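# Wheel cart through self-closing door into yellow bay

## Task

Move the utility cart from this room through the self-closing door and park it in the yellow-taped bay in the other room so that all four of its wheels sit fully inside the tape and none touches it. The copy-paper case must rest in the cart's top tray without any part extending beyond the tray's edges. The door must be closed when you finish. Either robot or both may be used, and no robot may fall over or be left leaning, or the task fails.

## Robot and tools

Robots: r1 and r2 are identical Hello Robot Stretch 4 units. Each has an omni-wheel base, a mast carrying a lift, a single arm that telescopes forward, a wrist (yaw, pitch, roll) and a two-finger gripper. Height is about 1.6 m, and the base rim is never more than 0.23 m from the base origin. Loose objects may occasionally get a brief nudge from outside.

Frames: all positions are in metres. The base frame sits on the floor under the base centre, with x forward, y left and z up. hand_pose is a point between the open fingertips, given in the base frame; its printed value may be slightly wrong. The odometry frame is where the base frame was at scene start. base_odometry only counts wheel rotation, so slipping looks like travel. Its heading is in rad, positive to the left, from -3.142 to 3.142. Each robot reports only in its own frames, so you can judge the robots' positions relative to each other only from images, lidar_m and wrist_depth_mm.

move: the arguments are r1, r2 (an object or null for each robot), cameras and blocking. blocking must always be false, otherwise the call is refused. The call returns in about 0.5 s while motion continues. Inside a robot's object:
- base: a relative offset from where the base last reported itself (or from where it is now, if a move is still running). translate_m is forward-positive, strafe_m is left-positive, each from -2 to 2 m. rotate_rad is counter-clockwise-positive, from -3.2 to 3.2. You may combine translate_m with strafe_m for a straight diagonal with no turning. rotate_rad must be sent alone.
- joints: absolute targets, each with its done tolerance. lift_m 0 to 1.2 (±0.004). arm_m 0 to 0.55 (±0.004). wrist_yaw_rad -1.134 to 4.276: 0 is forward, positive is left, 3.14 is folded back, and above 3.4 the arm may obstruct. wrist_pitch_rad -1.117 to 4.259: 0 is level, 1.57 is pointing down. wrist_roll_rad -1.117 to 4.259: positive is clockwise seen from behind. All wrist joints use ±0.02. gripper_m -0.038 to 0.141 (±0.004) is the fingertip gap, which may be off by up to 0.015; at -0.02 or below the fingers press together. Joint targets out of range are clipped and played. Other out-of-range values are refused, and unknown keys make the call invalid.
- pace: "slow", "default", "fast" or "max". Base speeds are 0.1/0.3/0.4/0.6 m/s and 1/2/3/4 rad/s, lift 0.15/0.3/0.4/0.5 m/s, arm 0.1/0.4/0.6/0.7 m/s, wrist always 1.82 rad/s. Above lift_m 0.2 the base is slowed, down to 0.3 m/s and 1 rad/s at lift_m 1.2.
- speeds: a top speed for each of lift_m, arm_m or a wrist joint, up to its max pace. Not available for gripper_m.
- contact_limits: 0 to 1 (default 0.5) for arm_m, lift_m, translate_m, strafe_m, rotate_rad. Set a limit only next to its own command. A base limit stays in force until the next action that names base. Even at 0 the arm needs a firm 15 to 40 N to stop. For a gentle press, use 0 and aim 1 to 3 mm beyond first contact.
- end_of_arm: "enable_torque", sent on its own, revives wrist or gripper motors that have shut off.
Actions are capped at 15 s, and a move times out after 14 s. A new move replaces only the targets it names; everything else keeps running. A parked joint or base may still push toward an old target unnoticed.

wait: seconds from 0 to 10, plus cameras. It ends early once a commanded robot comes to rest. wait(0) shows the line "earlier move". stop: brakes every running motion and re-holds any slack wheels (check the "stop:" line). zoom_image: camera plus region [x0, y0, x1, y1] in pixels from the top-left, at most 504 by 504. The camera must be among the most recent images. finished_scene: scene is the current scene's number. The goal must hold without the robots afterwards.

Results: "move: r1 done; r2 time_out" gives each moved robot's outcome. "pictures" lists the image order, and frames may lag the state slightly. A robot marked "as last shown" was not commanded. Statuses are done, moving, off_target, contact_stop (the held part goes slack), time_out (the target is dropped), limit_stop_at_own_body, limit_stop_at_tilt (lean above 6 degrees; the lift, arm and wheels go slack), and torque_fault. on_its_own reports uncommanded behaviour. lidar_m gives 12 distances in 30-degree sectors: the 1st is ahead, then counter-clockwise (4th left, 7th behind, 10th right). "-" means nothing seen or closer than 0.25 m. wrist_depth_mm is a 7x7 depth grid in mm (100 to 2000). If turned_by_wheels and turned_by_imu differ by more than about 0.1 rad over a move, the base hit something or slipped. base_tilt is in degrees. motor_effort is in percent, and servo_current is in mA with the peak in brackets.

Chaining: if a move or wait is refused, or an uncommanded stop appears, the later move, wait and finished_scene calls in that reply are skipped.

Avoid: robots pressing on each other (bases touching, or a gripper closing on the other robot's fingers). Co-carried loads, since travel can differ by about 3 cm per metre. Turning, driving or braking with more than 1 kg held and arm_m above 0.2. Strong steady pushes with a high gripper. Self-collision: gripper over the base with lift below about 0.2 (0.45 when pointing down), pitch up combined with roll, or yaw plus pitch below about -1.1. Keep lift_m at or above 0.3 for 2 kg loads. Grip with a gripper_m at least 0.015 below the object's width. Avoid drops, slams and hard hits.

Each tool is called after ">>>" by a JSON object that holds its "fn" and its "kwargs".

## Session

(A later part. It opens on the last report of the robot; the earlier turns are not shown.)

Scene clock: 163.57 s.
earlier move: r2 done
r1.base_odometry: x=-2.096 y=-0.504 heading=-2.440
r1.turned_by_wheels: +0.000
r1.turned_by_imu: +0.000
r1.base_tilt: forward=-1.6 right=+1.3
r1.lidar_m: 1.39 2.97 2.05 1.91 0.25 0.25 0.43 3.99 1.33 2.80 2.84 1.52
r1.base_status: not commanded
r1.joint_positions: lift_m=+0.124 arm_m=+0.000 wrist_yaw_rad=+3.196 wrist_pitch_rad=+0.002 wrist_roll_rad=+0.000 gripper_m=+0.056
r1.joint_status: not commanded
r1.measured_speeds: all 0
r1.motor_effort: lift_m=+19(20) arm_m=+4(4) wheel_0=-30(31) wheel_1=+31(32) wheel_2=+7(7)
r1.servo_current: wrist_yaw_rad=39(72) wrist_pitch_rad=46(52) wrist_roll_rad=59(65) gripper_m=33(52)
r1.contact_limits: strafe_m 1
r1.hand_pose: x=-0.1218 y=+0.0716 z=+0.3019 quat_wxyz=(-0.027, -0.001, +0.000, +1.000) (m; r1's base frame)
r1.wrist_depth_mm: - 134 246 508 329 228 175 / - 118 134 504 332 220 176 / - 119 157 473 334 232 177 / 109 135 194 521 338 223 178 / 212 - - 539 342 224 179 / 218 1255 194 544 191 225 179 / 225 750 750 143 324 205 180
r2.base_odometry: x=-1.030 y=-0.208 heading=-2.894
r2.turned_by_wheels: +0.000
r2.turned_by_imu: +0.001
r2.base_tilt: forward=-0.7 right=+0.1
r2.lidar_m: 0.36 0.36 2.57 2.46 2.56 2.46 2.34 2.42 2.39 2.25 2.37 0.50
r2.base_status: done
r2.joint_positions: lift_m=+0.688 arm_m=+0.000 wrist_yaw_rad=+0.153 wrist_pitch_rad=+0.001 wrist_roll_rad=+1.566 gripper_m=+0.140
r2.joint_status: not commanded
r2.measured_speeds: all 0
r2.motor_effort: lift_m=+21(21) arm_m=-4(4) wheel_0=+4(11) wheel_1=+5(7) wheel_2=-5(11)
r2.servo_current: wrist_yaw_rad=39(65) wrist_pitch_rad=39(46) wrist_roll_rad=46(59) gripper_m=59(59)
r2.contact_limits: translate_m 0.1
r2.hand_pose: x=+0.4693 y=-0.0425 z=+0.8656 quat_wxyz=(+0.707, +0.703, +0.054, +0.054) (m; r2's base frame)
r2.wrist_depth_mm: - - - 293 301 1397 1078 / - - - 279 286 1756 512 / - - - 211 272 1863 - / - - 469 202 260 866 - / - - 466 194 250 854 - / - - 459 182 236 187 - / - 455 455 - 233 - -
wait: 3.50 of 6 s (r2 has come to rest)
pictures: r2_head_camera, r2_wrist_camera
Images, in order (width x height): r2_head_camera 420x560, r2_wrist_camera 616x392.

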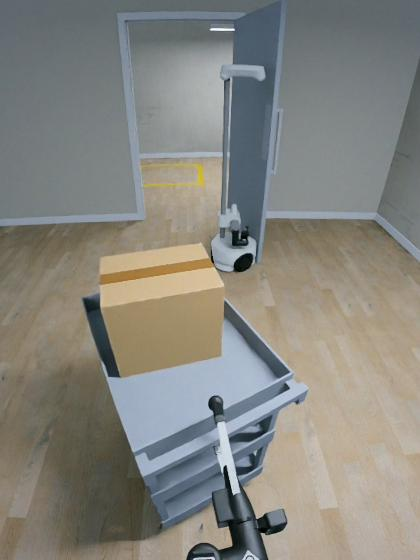

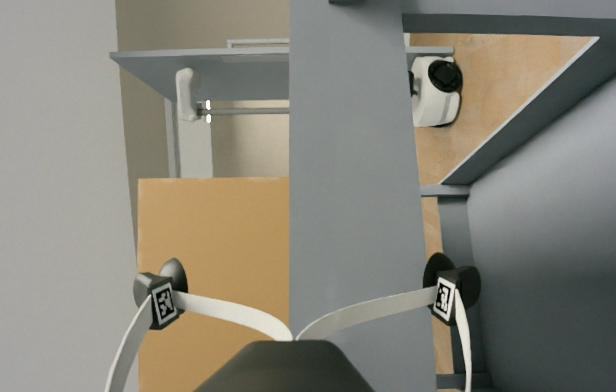

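>>> {"fn": "move", "kwargs": {"r2": {"joints":{"gripper_m":-0.02}}, "blocking": false, "cameras": []}}

>>> {"fn": "wait", "kwargs": {"seconds": 4, "cameras": ["r2_head_camera","r2_wrist_camera"]}}

Scene clock: 169.60 s.
move: r2 moving
r1: as last shown
r1.lidar_m: 1.37 3.01 2.07 1.91 0.25 0.25 0.41 4.01 1.34 2.80 2.86 1.52
r1.motor_effort: lift_m=+19(20) arm_m=+4(4) wheel_0=-31(31) wheel_1=+31(31) wheel_2=+7(7)
r1.servo_current: wrist_yaw_rad=33(59) wrist_pitch_rad=46(46) wrist_roll_rad=65(65) gripper_m=39(46)
r1.contact_limits: strafe_m 1
r1.wrist_depth_mm: - 134 246 504 325 228 175 / - 118 134 508 330 220 176 / - 119 158 469 334 231 177 / 109 135 194 525 338 223 178 / 211 - - 539 342 224 179 / 218 1205 194 549 191 225 179 / 225 759 750 143 320 205 179
r2.base_odometry: x=-1.030 y=-0.208 heading=-2.894
r2.turned_by_wheels: +0.000
r2.turned_by_imu: +0.000
r2.base_tilt: forward=-0.7 right=+0.1
r2.lidar_m: 0.36 0.35 2.57 2.43 2.54 2.47 2.36 2.45 2.39 2.29 2.34 0.50
r2.base_status: not commanded
r2.joint_positions: lift_m=+0.688 arm_m=+0.000 wrist_yaw_rad=+0.153 wrist_pitch_rad=+0.001 wrist_roll_rad=+1.566 gripper_m=+0.128
r2.joint_status: gripper_m moving
r2.measured_speeds: all 0
r2.motor_effort: lift_m=+21(21) arm_m=-4(4) wheel_0=+4(4) wheel_1=+5(5) wheel_2=-6(6)
r2.servo_current: wrist_yaw_rad=52(59) wrist_pitch_rad=39(46) wrist_roll_rad=52(59) gripper_m=104(104)
r2.contact_limits: translate_m 0.1
r2.hand_pose: x=+0.4693 y=-0.0425 z=+0.8656 quat_wxyz=(+0.707, +0.703, +0.054, +0.054) (m; r2's base frame)
r2.wrist_depth_mm: - - - 293 303 1366 1060 / - - - 279 285 1708 512 / - - - 211 272 1863 - / - - 466 202 259 866 - / - - 462 193 248 866 - / - - 459 183 212 - - / - - 459 - 234 - -
pictures: none
No camera images: "cameras" was empty.

Scene clock: 171.53 s.
earlier move: r2 done
r1.base_odometry: x=-2.096 y=-0.504 heading=-2.440
r1.turned_by_wheels: +0.000
r1.turned_by_imu: +0.000
r1.base_tilt: forward=-1.6 right=+1.2
r1.lidar_m: 1.39 2.99 2.06 1.93 0.27 0.25 0.41 3.98 1.35 2.82 2.85 1.52
r1.base_status: not commanded
r1.joint_positions: lift_m=+0.124 arm_m=+0.000 wrist_yaw_rad=+3.196 wrist_pitch_rad=+0.002 wrist_roll_rad=+0.000 gripper_m=+0.056
r1.joint_status: not commanded
r1.measured_speeds: all 0
r1.motor_effort: lift_m=+20(20) arm_m=+4(4) wheel_0=-30(31) wheel_1=+31(32) wheel_2=+7(7)
r1.servo_current: wrist_yaw_rad=52(72) wrist_pitch_rad=39(46) wrist_roll_rad=59(65) gripper_m=39(46)
r1.contact_limits: strafe_m 1
r1.hand_pose: x=-0.1218 y=+0.0716 z=+0.3019 quat_wxyz=(-0.027, -0.001, +0.000, +1.000) (m; r1's base frame)
r1.wrist_depth_mm: - 134 247 508 327 228 174 / - 118 134 512 330 220 176 / - 119 157 469 334 233 177 / 109 135 194 530 340 223 178 / 211 - - 535 340 224 179 / 218 1205 193 544 191 224 179 / 225 759 741 143 319 205 180
r2.base_odometry: x=-1.030 y=-0.208 heading=-2.894
r2.turned_by_wheels: +0.000
r2.turned_by_imu: +0.001
r2.base_tilt: forward=-0.7 right=+0.1
r2.lidar_m: 0.36 0.34 2.57 2.45 2.53 2.44 2.36 2.46 2.38 2.29 2.38 0.47
r2.base_status: not commanded
r2.joint_positions: lift_m=+0.688 arm_m=+0.000 wrist_yaw_rad=+0.153 wrist_pitch_rad=+0.001 wrist_roll_rad=+1.566 gripper_m=-0.018
r2.joint_status: all done
r2.measured_speeds: all 0
r2.motor_effort: lift_m=+21(21) arm_m=-4(4) wheel_0=+4(4) wheel_1=+5(5) wheel_2=-1(6)
r2.servo_current: wrist_yaw_rad=46(59) wrist_pitch_rad=39(46) wrist_roll_rad=52(59) gripper_m=124(254)
r2.contact_limits: translate_m 0.1
r2.hand_pose: x=+0.4693 y=-0.0426 z=+0.8656 quat_wxyz=(+0.707, +0.703, +0.054, +0.054) (m; r2's base frame)
r2.wrist_depth_mm: - - - 285 289 1618 1160 / - - - 209 273 1756 504 / - - - 200 262 1708 - / - - 459 192 253 866 - / - 455 455 183 242 831 - / - 455 189 176 180 - - / - - 452 - 227 - -
wait: 1.93 of 4 s (r2 has come to rest)
pictures: r2_head_camera, r2_wrist_camera
Images, in order (width x height): r2_head_camera 420x560, r2_wrist_camera 616x392.

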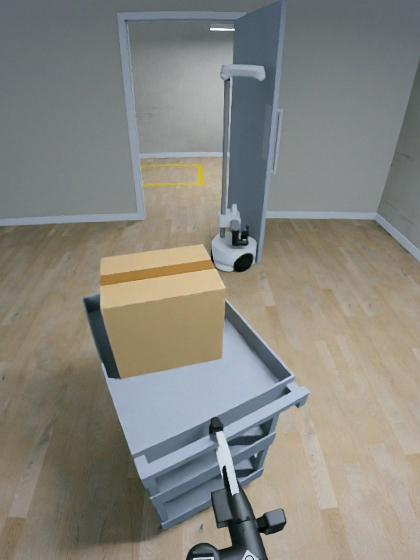

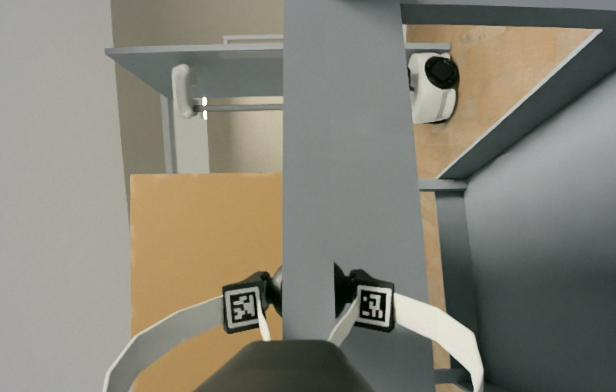

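>>> {"fn": "move", "kwargs": {"r2": {"base":{"translate_m":0,"strafe_m":-0.3},"pace":"slow","contact_limits":{"translate_m":0.4}}, "blocking": false, "cameras": []}}

>>> {"fn": "wait", "kwargs": {"seconds": 6, "cameras": ["r2_head_camera"]}}

>>> {"fn": "move", "kwargs": {"r2": {"base":{"rotate_rad":0.4},"pace":"slow"}, "blocking": false, "cameras": []}}

>>> {"fn": "wait", "kwargs": {"seconds": 4, "cameras": ["r2_head_camera","r1_head_right_camera"]}}

Scene clock: 183.47 s.
move: r2 moving
r1: as last shown
r1.base_tilt: forward=-1.6 right=+1.3
r1.lidar_m: 1.40 2.99 2.06 1.94 0.25 0.25 0.42 3.98 1.34 2.80 2.85 1.50
r1.motor_effort: lift_m=+19(20) arm_m=+4(4) wheel_0=-30(31) wheel_1=+31(31) wheel_2=+7(7)
r1.servo_current: wrist_yaw_rad=46(72) wrist_pitch_rad=33(46) wrist_roll_rad=52(59) gripper_m=46(46)
r1.contact_limits: strafe_m 1
r1.wrist_depth_mm: - 134 247 508 329 228 174 / - 118 134 512 330 220 176 / - 119 158 469 334 232 177 / 109 135 193 521 340 222 178 / 211 - - 539 340 224 179 / 218 1205 194 549 190 224 179 / 225 750 759 143 320 205 180
r2.base_odometry: x=-1.034 y=-0.194 heading=-2.893
r2.turned_by_wheels: +0.001
r2.turned_by_imu: +0.001
r2.base_tilt: forward=-0.7 right=+0.0
r2.lidar_m: 0.35 0.33 2.57 2.47 2.58 2.45 2.34 2.48 2.37 2.25 2.37 0.50
r2.base_status: translate_m moving; strafe_m moving
r2.joint_positions: lift_m=+0.688 arm_m=+0.000 wrist_yaw_rad=+0.159 wrist_pitch_rad=+0.001 wrist_roll_rad=+1.566 gripper_m=-0.018
r2.joint_status: not commanded
r2.measured_speeds: translate_m=+0.000 strafe_m=-0.057 rotate_rad=+0.003 lift_m=+0.000 arm_m=+0.000 wrist_yaw_rad=+0.020 wrist_pitch_rad=+0.000 wrist_roll_rad=+0.000
r2.motor_effort: lift_m=+21(21) arm_m=-4(4) wheel_0=+13(14) wheel_1=-6(9) wheel_2=+3(3)
r2.servo_current: wrist_yaw_rad=59(59) wrist_pitch_rad=39(46) wrist_roll_rad=46(52) gripper_m=130(130)
r2.contact_limits: translate_m 0.4
r2.hand_pose: x=+0.4695 y=-0.0405 z=+0.8656 quat_wxyz=(+0.707, +0.703, +0.057, +0.056) (m; r2's base frame)
r2.wrist_depth_mm: - - - 217 286 1499 1160 / - - - 206 271 1708 504 / - - - 200 260 1708 - / - 455 459 192 251 842 - / - 455 459 184 243 831 - / - 455 189 176 178 - - / - - 452 - 227 - -
pictures: none
No camera images: "cameras" was empty.

Scene clock: 187.10 s.
earlier move: r2 done
r1.base_odometry: x=-2.096 y=-0.504 heading=-2.440
r1.turned_by_wheels: +0.000
r1.turned_by_imu: +0.000
r1.base_tilt: forward=-1.6 right=+1.3
r1.lidar_m: 1.49 2.95 2.06 1.93 0.25 0.25 0.42 3.97 1.33 2.80 2.86 3.70
r1.base_status: not commanded
r1.joint_positions: lift_m=+0.124 arm_m=+0.000 wrist_yaw_rad=+3.196 wrist_pitch_rad=+0.002 wrist_roll_rad=+0.000 gripper_m=+0.056
r1.joint_status: not commanded
r1.measured_speeds: all 0
r1.motor_effort: lift_m=+19(20) arm_m=+4(4) wheel_0=-30(31) wheel_1=+31(32) wheel_2=+7(7)
r1.servo_current: wrist_yaw_rad=59(72) wrist_pitch_rad=46(52) wrist_roll_rad=52(65) gripper_m=39(46)
r1.contact_limits: strafe_m 1
r1.hand_pose: x=-0.1218 y=+0.0716 z=+0.3019 quat_wxyz=(-0.027, -0.001, +0.000, +1.000) (m; r1's base frame)
r1.wrist_depth_mm: - 134 247 504 325 227 174 / - 118 134 508 330 220 176 / - 119 158 469 336 232 177 / 109 135 194 525 338 223 179 / 212 - - 539 340 225 179 / 219 1205 193 544 190 224 179 / 225 750 750 143 320 204 180
r2.base_odometry: x=-1.104 y=+0.083 heading=-2.893
r2.turned_by_wheels: +0.000
r2.turned_by_imu: +0.001
r2.base_tilt: forward=-0.7 right=+0.1
r2.lidar_m: 0.25 0.28 2.89 2.73 2.87 2.48 2.34 2.48 2.06 2.00 2.06 0.57
r2.base_status: done
r2.joint_positions: lift_m=+0.688 arm_m=+0.000 wrist_yaw_rad=+0.156 wrist_pitch_rad=+0.003 wrist_roll_rad=+1.567 gripper_m=-0.019
r2.joint_status: not commanded
r2.measured_speeds: all 0
r2.motor_effort: lift_m=+21(21) arm_m=-4(4) wheel_0=+6(17) wheel_1=-2(9) wheel_2=+3(5)
r2.servo_current: wrist_yaw_rad=59(78) wrist_pitch_rad=39(46) wrist_roll_rad=52(65) gripper_m=85(137)
r2.contact_limits: translate_m 0.4
r2.hand_pose: x=+0.4694 y=-0.0415 z=+0.8650 quat_wxyz=(+0.706, +0.704, +0.056, +0.054) (m; r2's base frame)
r2.wrist_depth_mm: - - - - - 1618 1160 / - - - 357 - 1537 1160 / - - - 255 382 1499 466 / - - - 213 294 1661 500 / - - - 187 253 1808 - / - 449 186 163 180 715 - / - 415 407 - 208 - -
wait: 3.63 of 6 s (r2 has come to rest)
pictures: r2_head_camera
Images, in order (width x height): r2_head_camera 420x560.

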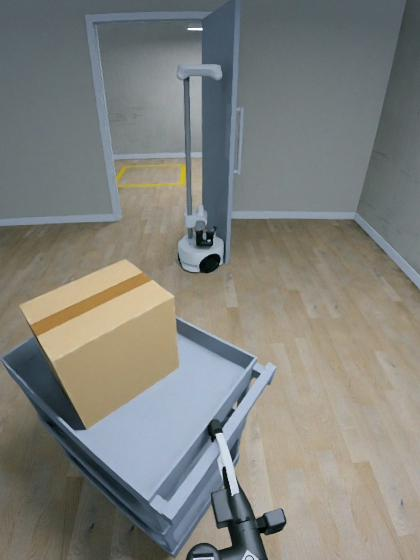

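Scene clock: 187.60 s.
move: r2 moving
r1: as last shown
r1.lidar_m: 1.48 2.99 2.07 1.93 0.26 0.25 0.43 4.01 1.32 2.80 2.87 1.92
r1.servo_current: wrist_yaw_rad=59(59) wrist_pitch_rad=39(46) wrist_roll_rad=46(72) gripper_m=39(46)
r1.contact_limits: strafe_m 1
r1.wrist_depth_mm: - 134 247 504 325 228 175 / - 118 134 512 329 221 176 / - 119 158 473 334 233 176 / 109 135 194 521 340 222 178 / 211 - - 539 342 224 179 / 218 1205 193 549 191 225 180 / 224 750 750 143 320 205 179
r2.base_odometry: x=-1.103 y=+0.083 heading=-2.771
r2.turned_by_wheels: +0.123
r2.turned_by_imu: +0.114
r2.base_tilt: forward=-0.8 right=+0.1
r2.lidar_m: 0.29 0.33 2.81 2.75 3.02 2.42 2.35 2.54 2.01 1.98 2.17 0.49
r2.base_status: rotate_rad moving
r2.joint_positions: lift_m=+0.688 arm_m=+0.000 wrist_yaw_rad=+0.130 wrist_pitch_rad=+0.003 wrist_roll_rad=+1.567 gripper_m=-0.019
r2.joint_status: not commanded
r2.measured_speeds: translate_m=-0.004 strafe_m=+0.003 rotate_rad=+0.482 lift_m=+0.000 arm_m=+0.000 wrist_yaw_rad=-0.046 wrist_pitch_rad=+0.000 wrist_roll_rad=+0.000
r2.motor_effort: lift_m=+21(21) arm_m=-1(4) wheel_0=-11(12) wheel_1=-9(9) wheel_2=-25(25)
r2.servo_current: wrist_yaw_rad=98(98) wrist_pitch_rad=39(46) wrist_roll_rad=52(52) gripper_m=78(91)
r2.hand_pose: x=+0.4682 y=-0.0492 z=+0.8650 quat_wxyz=(+0.707, +0.704, +0.047, +0.045) (m; r2's base frame)
r2.wrist_depth_mm: - - - 334 - 1618 1138 / - - - 353 379 382 382 / - - - 239 324 1661 1205 / - - - 208 276 1708 530 / - - - 180 244 732 - / - 445 187 161 181 - - / - 404 410 - 203 - -
pictures: none
No camera images: "cameras" was empty.

Scene clock: 188.67 s.
earlier move: r2 done
r1.base_odometry: x=-2.096 y=-0.504 heading=-2.440
r1.turned_by_wheels: +0.000
r1.turned_by_imu: +0.000
r1.base_tilt: forward=-1.6 right=+1.3
r1.lidar_m: 1.44 3.03 2.08 1.94 0.27 0.25 0.38 4.00 1.30 2.80 2.86 1.66
r1.base_status: not commanded
r1.joint_positions: lift_m=+0.124 arm_m=+0.000 wrist_yaw_rad=+3.196 wrist_pitch_rad=+0.002 wrist_roll_rad=+0.000 gripper_m=+0.056
r1.joint_status: not commanded
r1.measured_speeds: all 0
r1.motor_effort: lift_m=+19(20) arm_m=+4(4) wheel_0=-30(31) wheel_1=+31(32) wheel_2=+7(7)
r1.servo_current: wrist_yaw_rad=52(65) wrist_pitch_rad=39(52) wrist_roll_rad=59(72) gripper_m=33(46)
r1.contact_limits: strafe_m 1
r1.hand_pose: x=-0.1218 y=+0.0716 z=+0.3019 quat_wxyz=(-0.027, -0.001, +0.000, +1.000) (m; r1's base frame)
r1.wrist_depth_mm: - 134 246 508 327 228 174 / - 118 134 504 334 220 176 / - 119 158 469 334 232 177 / 109 135 193 521 336 223 178 / 211 - - 539 340 224 179 / 217 1229 193 549 191 225 179 / 225 750 750 143 322 205 179
r2.base_odometry: x=-1.104 y=+0.083 heading=-2.495
r2.turned_by_wheels: +0.276
r2.turned_by_imu: +0.249
r2.base_tilt: forward=-0.7 right=+0.1
r2.lidar_m: 0.36 0.34 2.75 2.75 2.59 2.37 2.38 2.14 1.98 2.01 2.49 0.44
r2.base_status: done
r2.joint_positions: lift_m=+0.688 arm_m=+0.000 wrist_yaw_rad=+0.152 wrist_pitch_rad=+0.003 wrist_roll_rad=+1.567 gripper_m=-0.019
r2.joint_status: not commanded
r2.measured_speeds: all 0
r2.motor_effort: lift_m=+21(21) arm_m=+4(4) wheel_0=-4(19) wheel_1=-4(10) wheel_2=-7(26)
r2.servo_current: wrist_yaw_rad=46(124) wrist_pitch_rad=46(46) wrist_roll_rad=52(59) gripper_m=72(91)
r2.hand_pose: x=+0.4692 y=-0.0428 z=+0.8650 quat_wxyz=(+0.706, +0.704, +0.055, +0.053) (m; r2's base frame)
r2.wrist_depth_mm: - - - 195 260 1661 1160 / - - - 191 253 1661 521 / - - - 185 246 820 - / - 445 445 181 241 842 - / - 455 452 178 236 831 - / - 459 186 173 179 - - / - - 462 - 227 - -
wait: 1.07 of 4 s (r2 has come to rest)
pictures: r1_head_right_camera, r2_head_camera
Images, in order (width x height): r1_head_right_camera 420x672, r2_head_camera 420x560.

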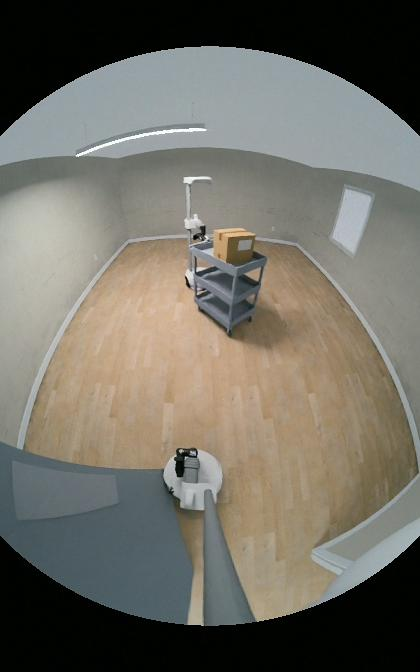

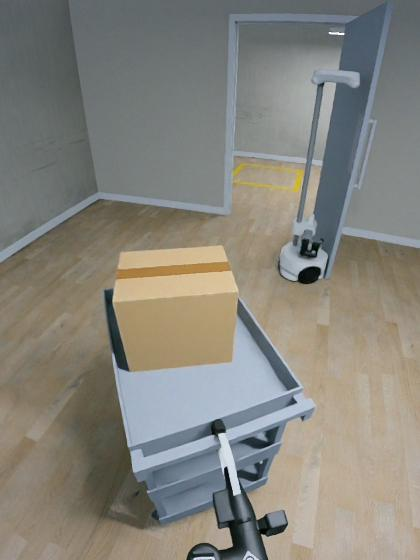

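>>> {"fn": "move", "kwargs": {"r2": {"base":{"translate_m":0.05,"strafe_m":-0.4},"pace":"slow","contact_limits":{"translate_m":0.4}}, "blocking": false, "cameras": []}}

>>> {"fn": "wait", "kwargs": {"seconds": 6, "cameras": ["r2_head_camera"]}}

>>> {"fn": "move", "kwargs": {"r2": {"base":{"rotate_rad":0.65},"pace":"slow"}, "blocking": false, "cameras": []}}

>>> {"fn": "wait", "kwargs": {"seconds": 4, "cameras": ["r2_head_camera","r1_head_right_camera"]}}

Scene clock: 196.07 s.
move: r2 moving
r1: as last shown
r1.lidar_m: 1.43 3.00 2.06 1.89 0.28 0.25 0.43 4.00 1.33 2.79 2.87 1.64
r1.motor_effort: lift_m=+19(20) arm_m=+4(4) wheel_0=-30(31) wheel_1=+31(31) wheel_2=+7(7)
r1.servo_current: wrist_yaw_rad=52(59) wrist_pitch_rad=39(46) wrist_roll_rad=46(59) gripper_m=39(46)
r1.contact_limits: strafe_m 1
r1.wrist_depth_mm: - 134 245 508 327 227 175 / - 118 134 508 330 220 176 / - 119 158 469 334 234 177 / 109 135 194 525 340 222 179 / 211 - - 535 340 224 179 / 218 1229 195 544 190 224 179 / 225 768 750 143 322 205 179
r2.base_odometry: x=-1.113 y=+0.092 heading=-2.495
r2.turned_by_wheels: +0.000
r2.turned_by_imu: +0.001
r2.base_tilt: forward=-0.7 right=+0.0
r2.lidar_m: 0.36 0.36 2.74 2.79 2.63 2.36 2.41 2.17 1.96 1.97 2.44 0.47
r2.base_status: translate_m moving; strafe_m moving
r2.joint_positions: lift_m=+0.688 arm_m=+0.000 wrist_yaw_rad=+0.152 wrist_pitch_rad=+0.003 wrist_roll_rad=+1.567 gripper_m=-0.019
r2.joint_status: not commanded
r2.measured_speeds: translate_m=+0.006 strafe_m=-0.052 rotate_rad=+0.003 lift_m=+0.000 arm_m=+0.000 wrist_yaw_rad=+0.015 wrist_pitch_rad=+0.000 wrist_roll_rad=+0.000
r2.motor_effort: lift_m=+21(21) arm_m=+4(4) wheel_0=+12(12) wheel_1=-7(9) wheel_2=-8(10)
r2.servo_current: wrist_yaw_rad=46(59) wrist_pitch_rad=46(46) wrist_roll_rad=52(52) gripper_m=72(72)
r2.contact_limits: translate_m 0.4
r2.hand_pose: x=+0.4692 y=-0.0426 z=+0.8650 quat_wxyz=(+0.706, +0.704, +0.055, +0.053) (m; r2's base frame)
r2.wrist_depth_mm: - - - 191 256 1661 1160 / - - - 188 251 1756 492 / - - - 183 245 788 - / - 445 445 180 241 842 - / - 452 449 178 236 820 - / - 459 186 173 180 - - / - - 462 - 229 - -
pictures: none
No camera images: "cameras" was empty.

Scene clock: 200.80 s.
earlier move: r2 done
r1.base_odometry: x=-2.096 y=-0.504 heading=-2.440
r1.turned_by_wheels: +0.000
r1.turned_by_imu: +0.000
r1.base_tilt: forward=-1.6 right=+1.3
r1.lidar_m: 1.50 2.14 2.05 1.95 0.25 0.25 0.41 3.99 1.32 2.78 2.85 3.73
r1.base_status: not commanded
r1.joint_positions: lift_m=+0.124 arm_m=+0.000 wrist_yaw_rad=+3.196 wrist_pitch_rad=+0.002 wrist_roll_rad=+0.000 gripper_m=+0.056
r1.joint_status: not commanded
r1.measured_speeds: all 0
r1.motor_effort: lift_m=+19(20) arm_m=+4(4) wheel_0=-30(31) wheel_1=+31(32) wheel_2=+7(7)
r1.servo_current: wrist_yaw_rad=46(72) wrist_pitch_rad=39(52) wrist_roll_rad=46(65) gripper_m=46(52)
r1.contact_limits: strafe_m 1
r1.hand_pose: x=-0.1218 y=+0.0716 z=+0.3019 quat_wxyz=(-0.027, -0.001, +0.000, +1.000) (m; r1's base frame)
r1.wrist_depth_mm: - 134 247 508 325 227 175 / - 118 134 512 334 220 176 / - 119 158 473 336 233 176 / 109 135 193 530 336 223 178 / 212 - - 535 340 224 179 / 218 1205 194 544 191 224 180 / 225 750 759 143 324 205 179
r2.base_odometry: x=-1.384 y=+0.371 heading=-2.495
r2.turned_by_wheels: +0.000
r2.turned_by_imu: +0.002
r2.base_tilt: forward=-0.6 right=+0.1
r2.lidar_m: 0.25 0.25 3.12 3.13 2.82 2.55 2.58 1.78 1.63 1.65 2.04 0.60
r2.base_status: done
r2.joint_positions: lift_m=+0.688 arm_m=+0.000 wrist_yaw_rad=+0.154 wrist_pitch_rad=+0.003 wrist_roll_rad=+1.567 gripper_m=-0.019
r2.joint_status: not commanded
r2.measured_speeds: all 0
r2.motor_effort: lift_m=+21(21) arm_m=+4(4) wheel_0=+6(15) wheel_1=-4(9) wheel_2=-2(10)
r2.servo_current: wrist_yaw_rad=46(65) wrist_pitch_rad=39(52) wrist_roll_rad=46(65) gripper_m=78(85)
r2.contact_limits: translate_m 0.4
r2.hand_pose: x=+0.4693 y=-0.0420 z=+0.8650 quat_wxyz=(+0.706, +0.704, +0.056, +0.054) (m; r2's base frame)
r2.wrist_depth_mm: - - - - - 1537 1160 / - - - 342 - 1661 1160 / - - - 266 384 394 397 / - - - 216 303 1618 500 / - - - 193 256 1808 - / - - 186 162 179 699 - / - 415 402 - 207 - -
wait: 4.73 of 6 s (r2 has come to rest)
pictures: r2_head_camera
Images, in order (width x height): r2_head_camera 420x560.

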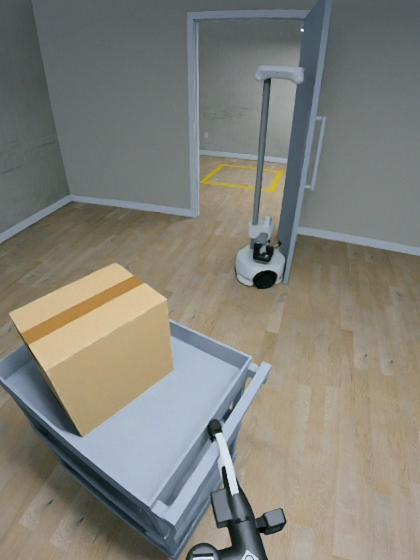

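Scene clock: 201.30 s.
move: r2 moving
r1: as last shown
r1.lidar_m: 1.50 2.13 2.07 1.93 0.25 0.25 0.42 3.98 1.34 2.81 2.85 3.73
r1.servo_current: wrist_yaw_rad=46(59) wrist_pitch_rad=39(46) wrist_roll_rad=46(46) gripper_m=46(46)
r1.contact_limits: strafe_m 1
r1.wrist_depth_mm: - 134 246 512 325 227 174 / - 118 134 508 332 220 176 / - 119 157 469 334 232 177 / 109 135 194 525 340 222 178 / 211 - - 539 340 224 179 / 219 1205 193 549 191 225 179 / 226 750 741 143 322 206 179
r2.base_odometry: x=-1.384 y=+0.372 heading=-2.371
r2.turned_by_wheels: +0.123
r2.turned_by_imu: +0.116
r2.base_tilt: forward=-0.7 right=+0.1
r2.lidar_m: 0.25 0.29 3.08 3.17 2.68 2.56 2.41 1.70 1.62 1.67 2.25 0.48
r2.base_status: rotate_rad moving
r2.joint_positions: lift_m=+0.688 arm_m=+0.000 wrist_yaw_rad=+0.130 wrist_pitch_rad=+0.003 wrist_roll_rad=+1.567 gripper_m=-0.019
r2.joint_status: not commanded
r2.measured_speeds: translate_m=-0.005 strafe_m=+0.003 rotate_rad=+0.485 lift_m=+0.000 arm_m=+0.000 wrist_yaw_rad=-0.065 wrist_pitch_rad=+0.000 wrist_roll_rad=+0.000
r2.motor_effort: lift_m=+21(21) arm_m=+4(4) wheel_0=-14(17) wheel_1=-9(10) wheel_2=-22(22)
r2.servo_current: wrist_yaw_rad=104(104) wrist_pitch_rad=39(46) wrist_roll_rad=39(52) gripper_m=72(78)
r2.hand_pose: x=+0.4682 y=-0.0492 z=+0.8650 quat_wxyz=(+0.707, +0.704, +0.047, +0.045) (m; r2's base frame)
r2.wrist_depth_mm: - - - - 1863 1576 1160 / - - - 353 1921 1464 1160 / - - - 248 349 1537 462 / - - - 211 287 1708 504 / - - - 179 248 1708 - / - 445 187 157 180 691 - / - 404 404 - 201 - -
pictures: none
No camera images: "cameras" was empty.

Scene clock: 202.70 s.
earlier move: r2 done
r1.base_odometry: x=-2.096 y=-0.504 heading=-2.440
r1.turned_by_wheels: +0.000
r1.turned_by_imu: +0.000
r1.base_tilt: forward=-1.6 right=+1.3
r1.lidar_m: 1.44 2.13 2.06 1.93 0.26 0.25 0.42 3.99 1.32 2.81 2.87 1.84
r1.base_status: not commanded
r1.joint_positions: lift_m=+0.124 arm_m=+0.000 wrist_yaw_rad=+3.196 wrist_pitch_rad=+0.002 wrist_roll_rad=+0.000 gripper_m=+0.056
r1.joint_status: not commanded
r1.measured_speeds: all 0
r1.motor_effort: lift_m=+19(20) arm_m=+4(4) wheel_0=-30(31) wheel_1=+31(32) wheel_2=+7(7)
r1.servo_current: wrist_yaw_rad=59(59) wrist_pitch_rad=46(52) wrist_roll_rad=39(59) gripper_m=46(46)
r1.contact_limits: strafe_m 1
r1.hand_pose: x=-0.1218 y=+0.0716 z=+0.3019 quat_wxyz=(-0.027, -0.001, +0.000, +1.000) (m; r1's base frame)
r1.wrist_depth_mm: - 134 245 512 327 228 174 / - 118 134 508 332 220 176 / - 119 158 473 336 233 177 / 109 135 194 525 338 222 178 / 211 - - 544 340 224 179 / 218 1229 194 539 191 225 179 / 225 759 759 143 319 205 179
r2.base_odometry: x=-1.384 y=+0.371 heading=-1.846
r2.turned_by_wheels: +0.525
r2.turned_by_imu: +0.467
r2.base_tilt: forward=-0.7 right=+0.1
r2.lidar_m: 0.40 0.43 3.15 2.71 2.57 2.57 1.74 1.62 1.66 2.18 2.09 0.43
r2.base_status: done
r2.joint_positions: lift_m=+0.688 arm_m=+0.000 wrist_yaw_rad=+0.147 wrist_pitch_rad=+0.003 wrist_roll_rad=+1.567 gripper_m=-0.019
r2.joint_status: not commanded
r2.measured_speeds: all 0
r2.motor_effort: lift_m=+21(21) arm_m=-4(4) wheel_0=-5(20) wheel_1=-6(12) wheel_2=-4(27)
r2.servo_current: wrist_yaw_rad=46(143) wrist_pitch_rad=39(46) wrist_roll_rad=46(59) gripper_m=78(85)
r2.hand_pose: x=+0.4690 y=-0.0443 z=+0.8650 quat_wxyz=(+0.707, +0.704, +0.053, +0.051) (m; r2's base frame)
r2.wrist_depth_mm: - - - 145 201 - - / - 402 402 150 208 - - / - 421 418 155 214 - - / - 462 449 162 222 831 - / - - 484 168 229 - - / - - 187 173 181 1537 525 / - - - - 246 1661 477
wait: 1.40 of 4 s (r2 has come to rest)
pictures: r1_head_right_camera, r2_head_camera
Images, in order (width x height): r1_head_right_camera 420x672, r2_head_camera 420x560.

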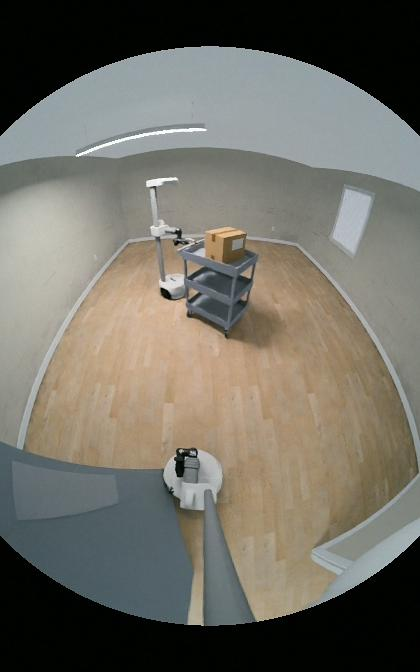

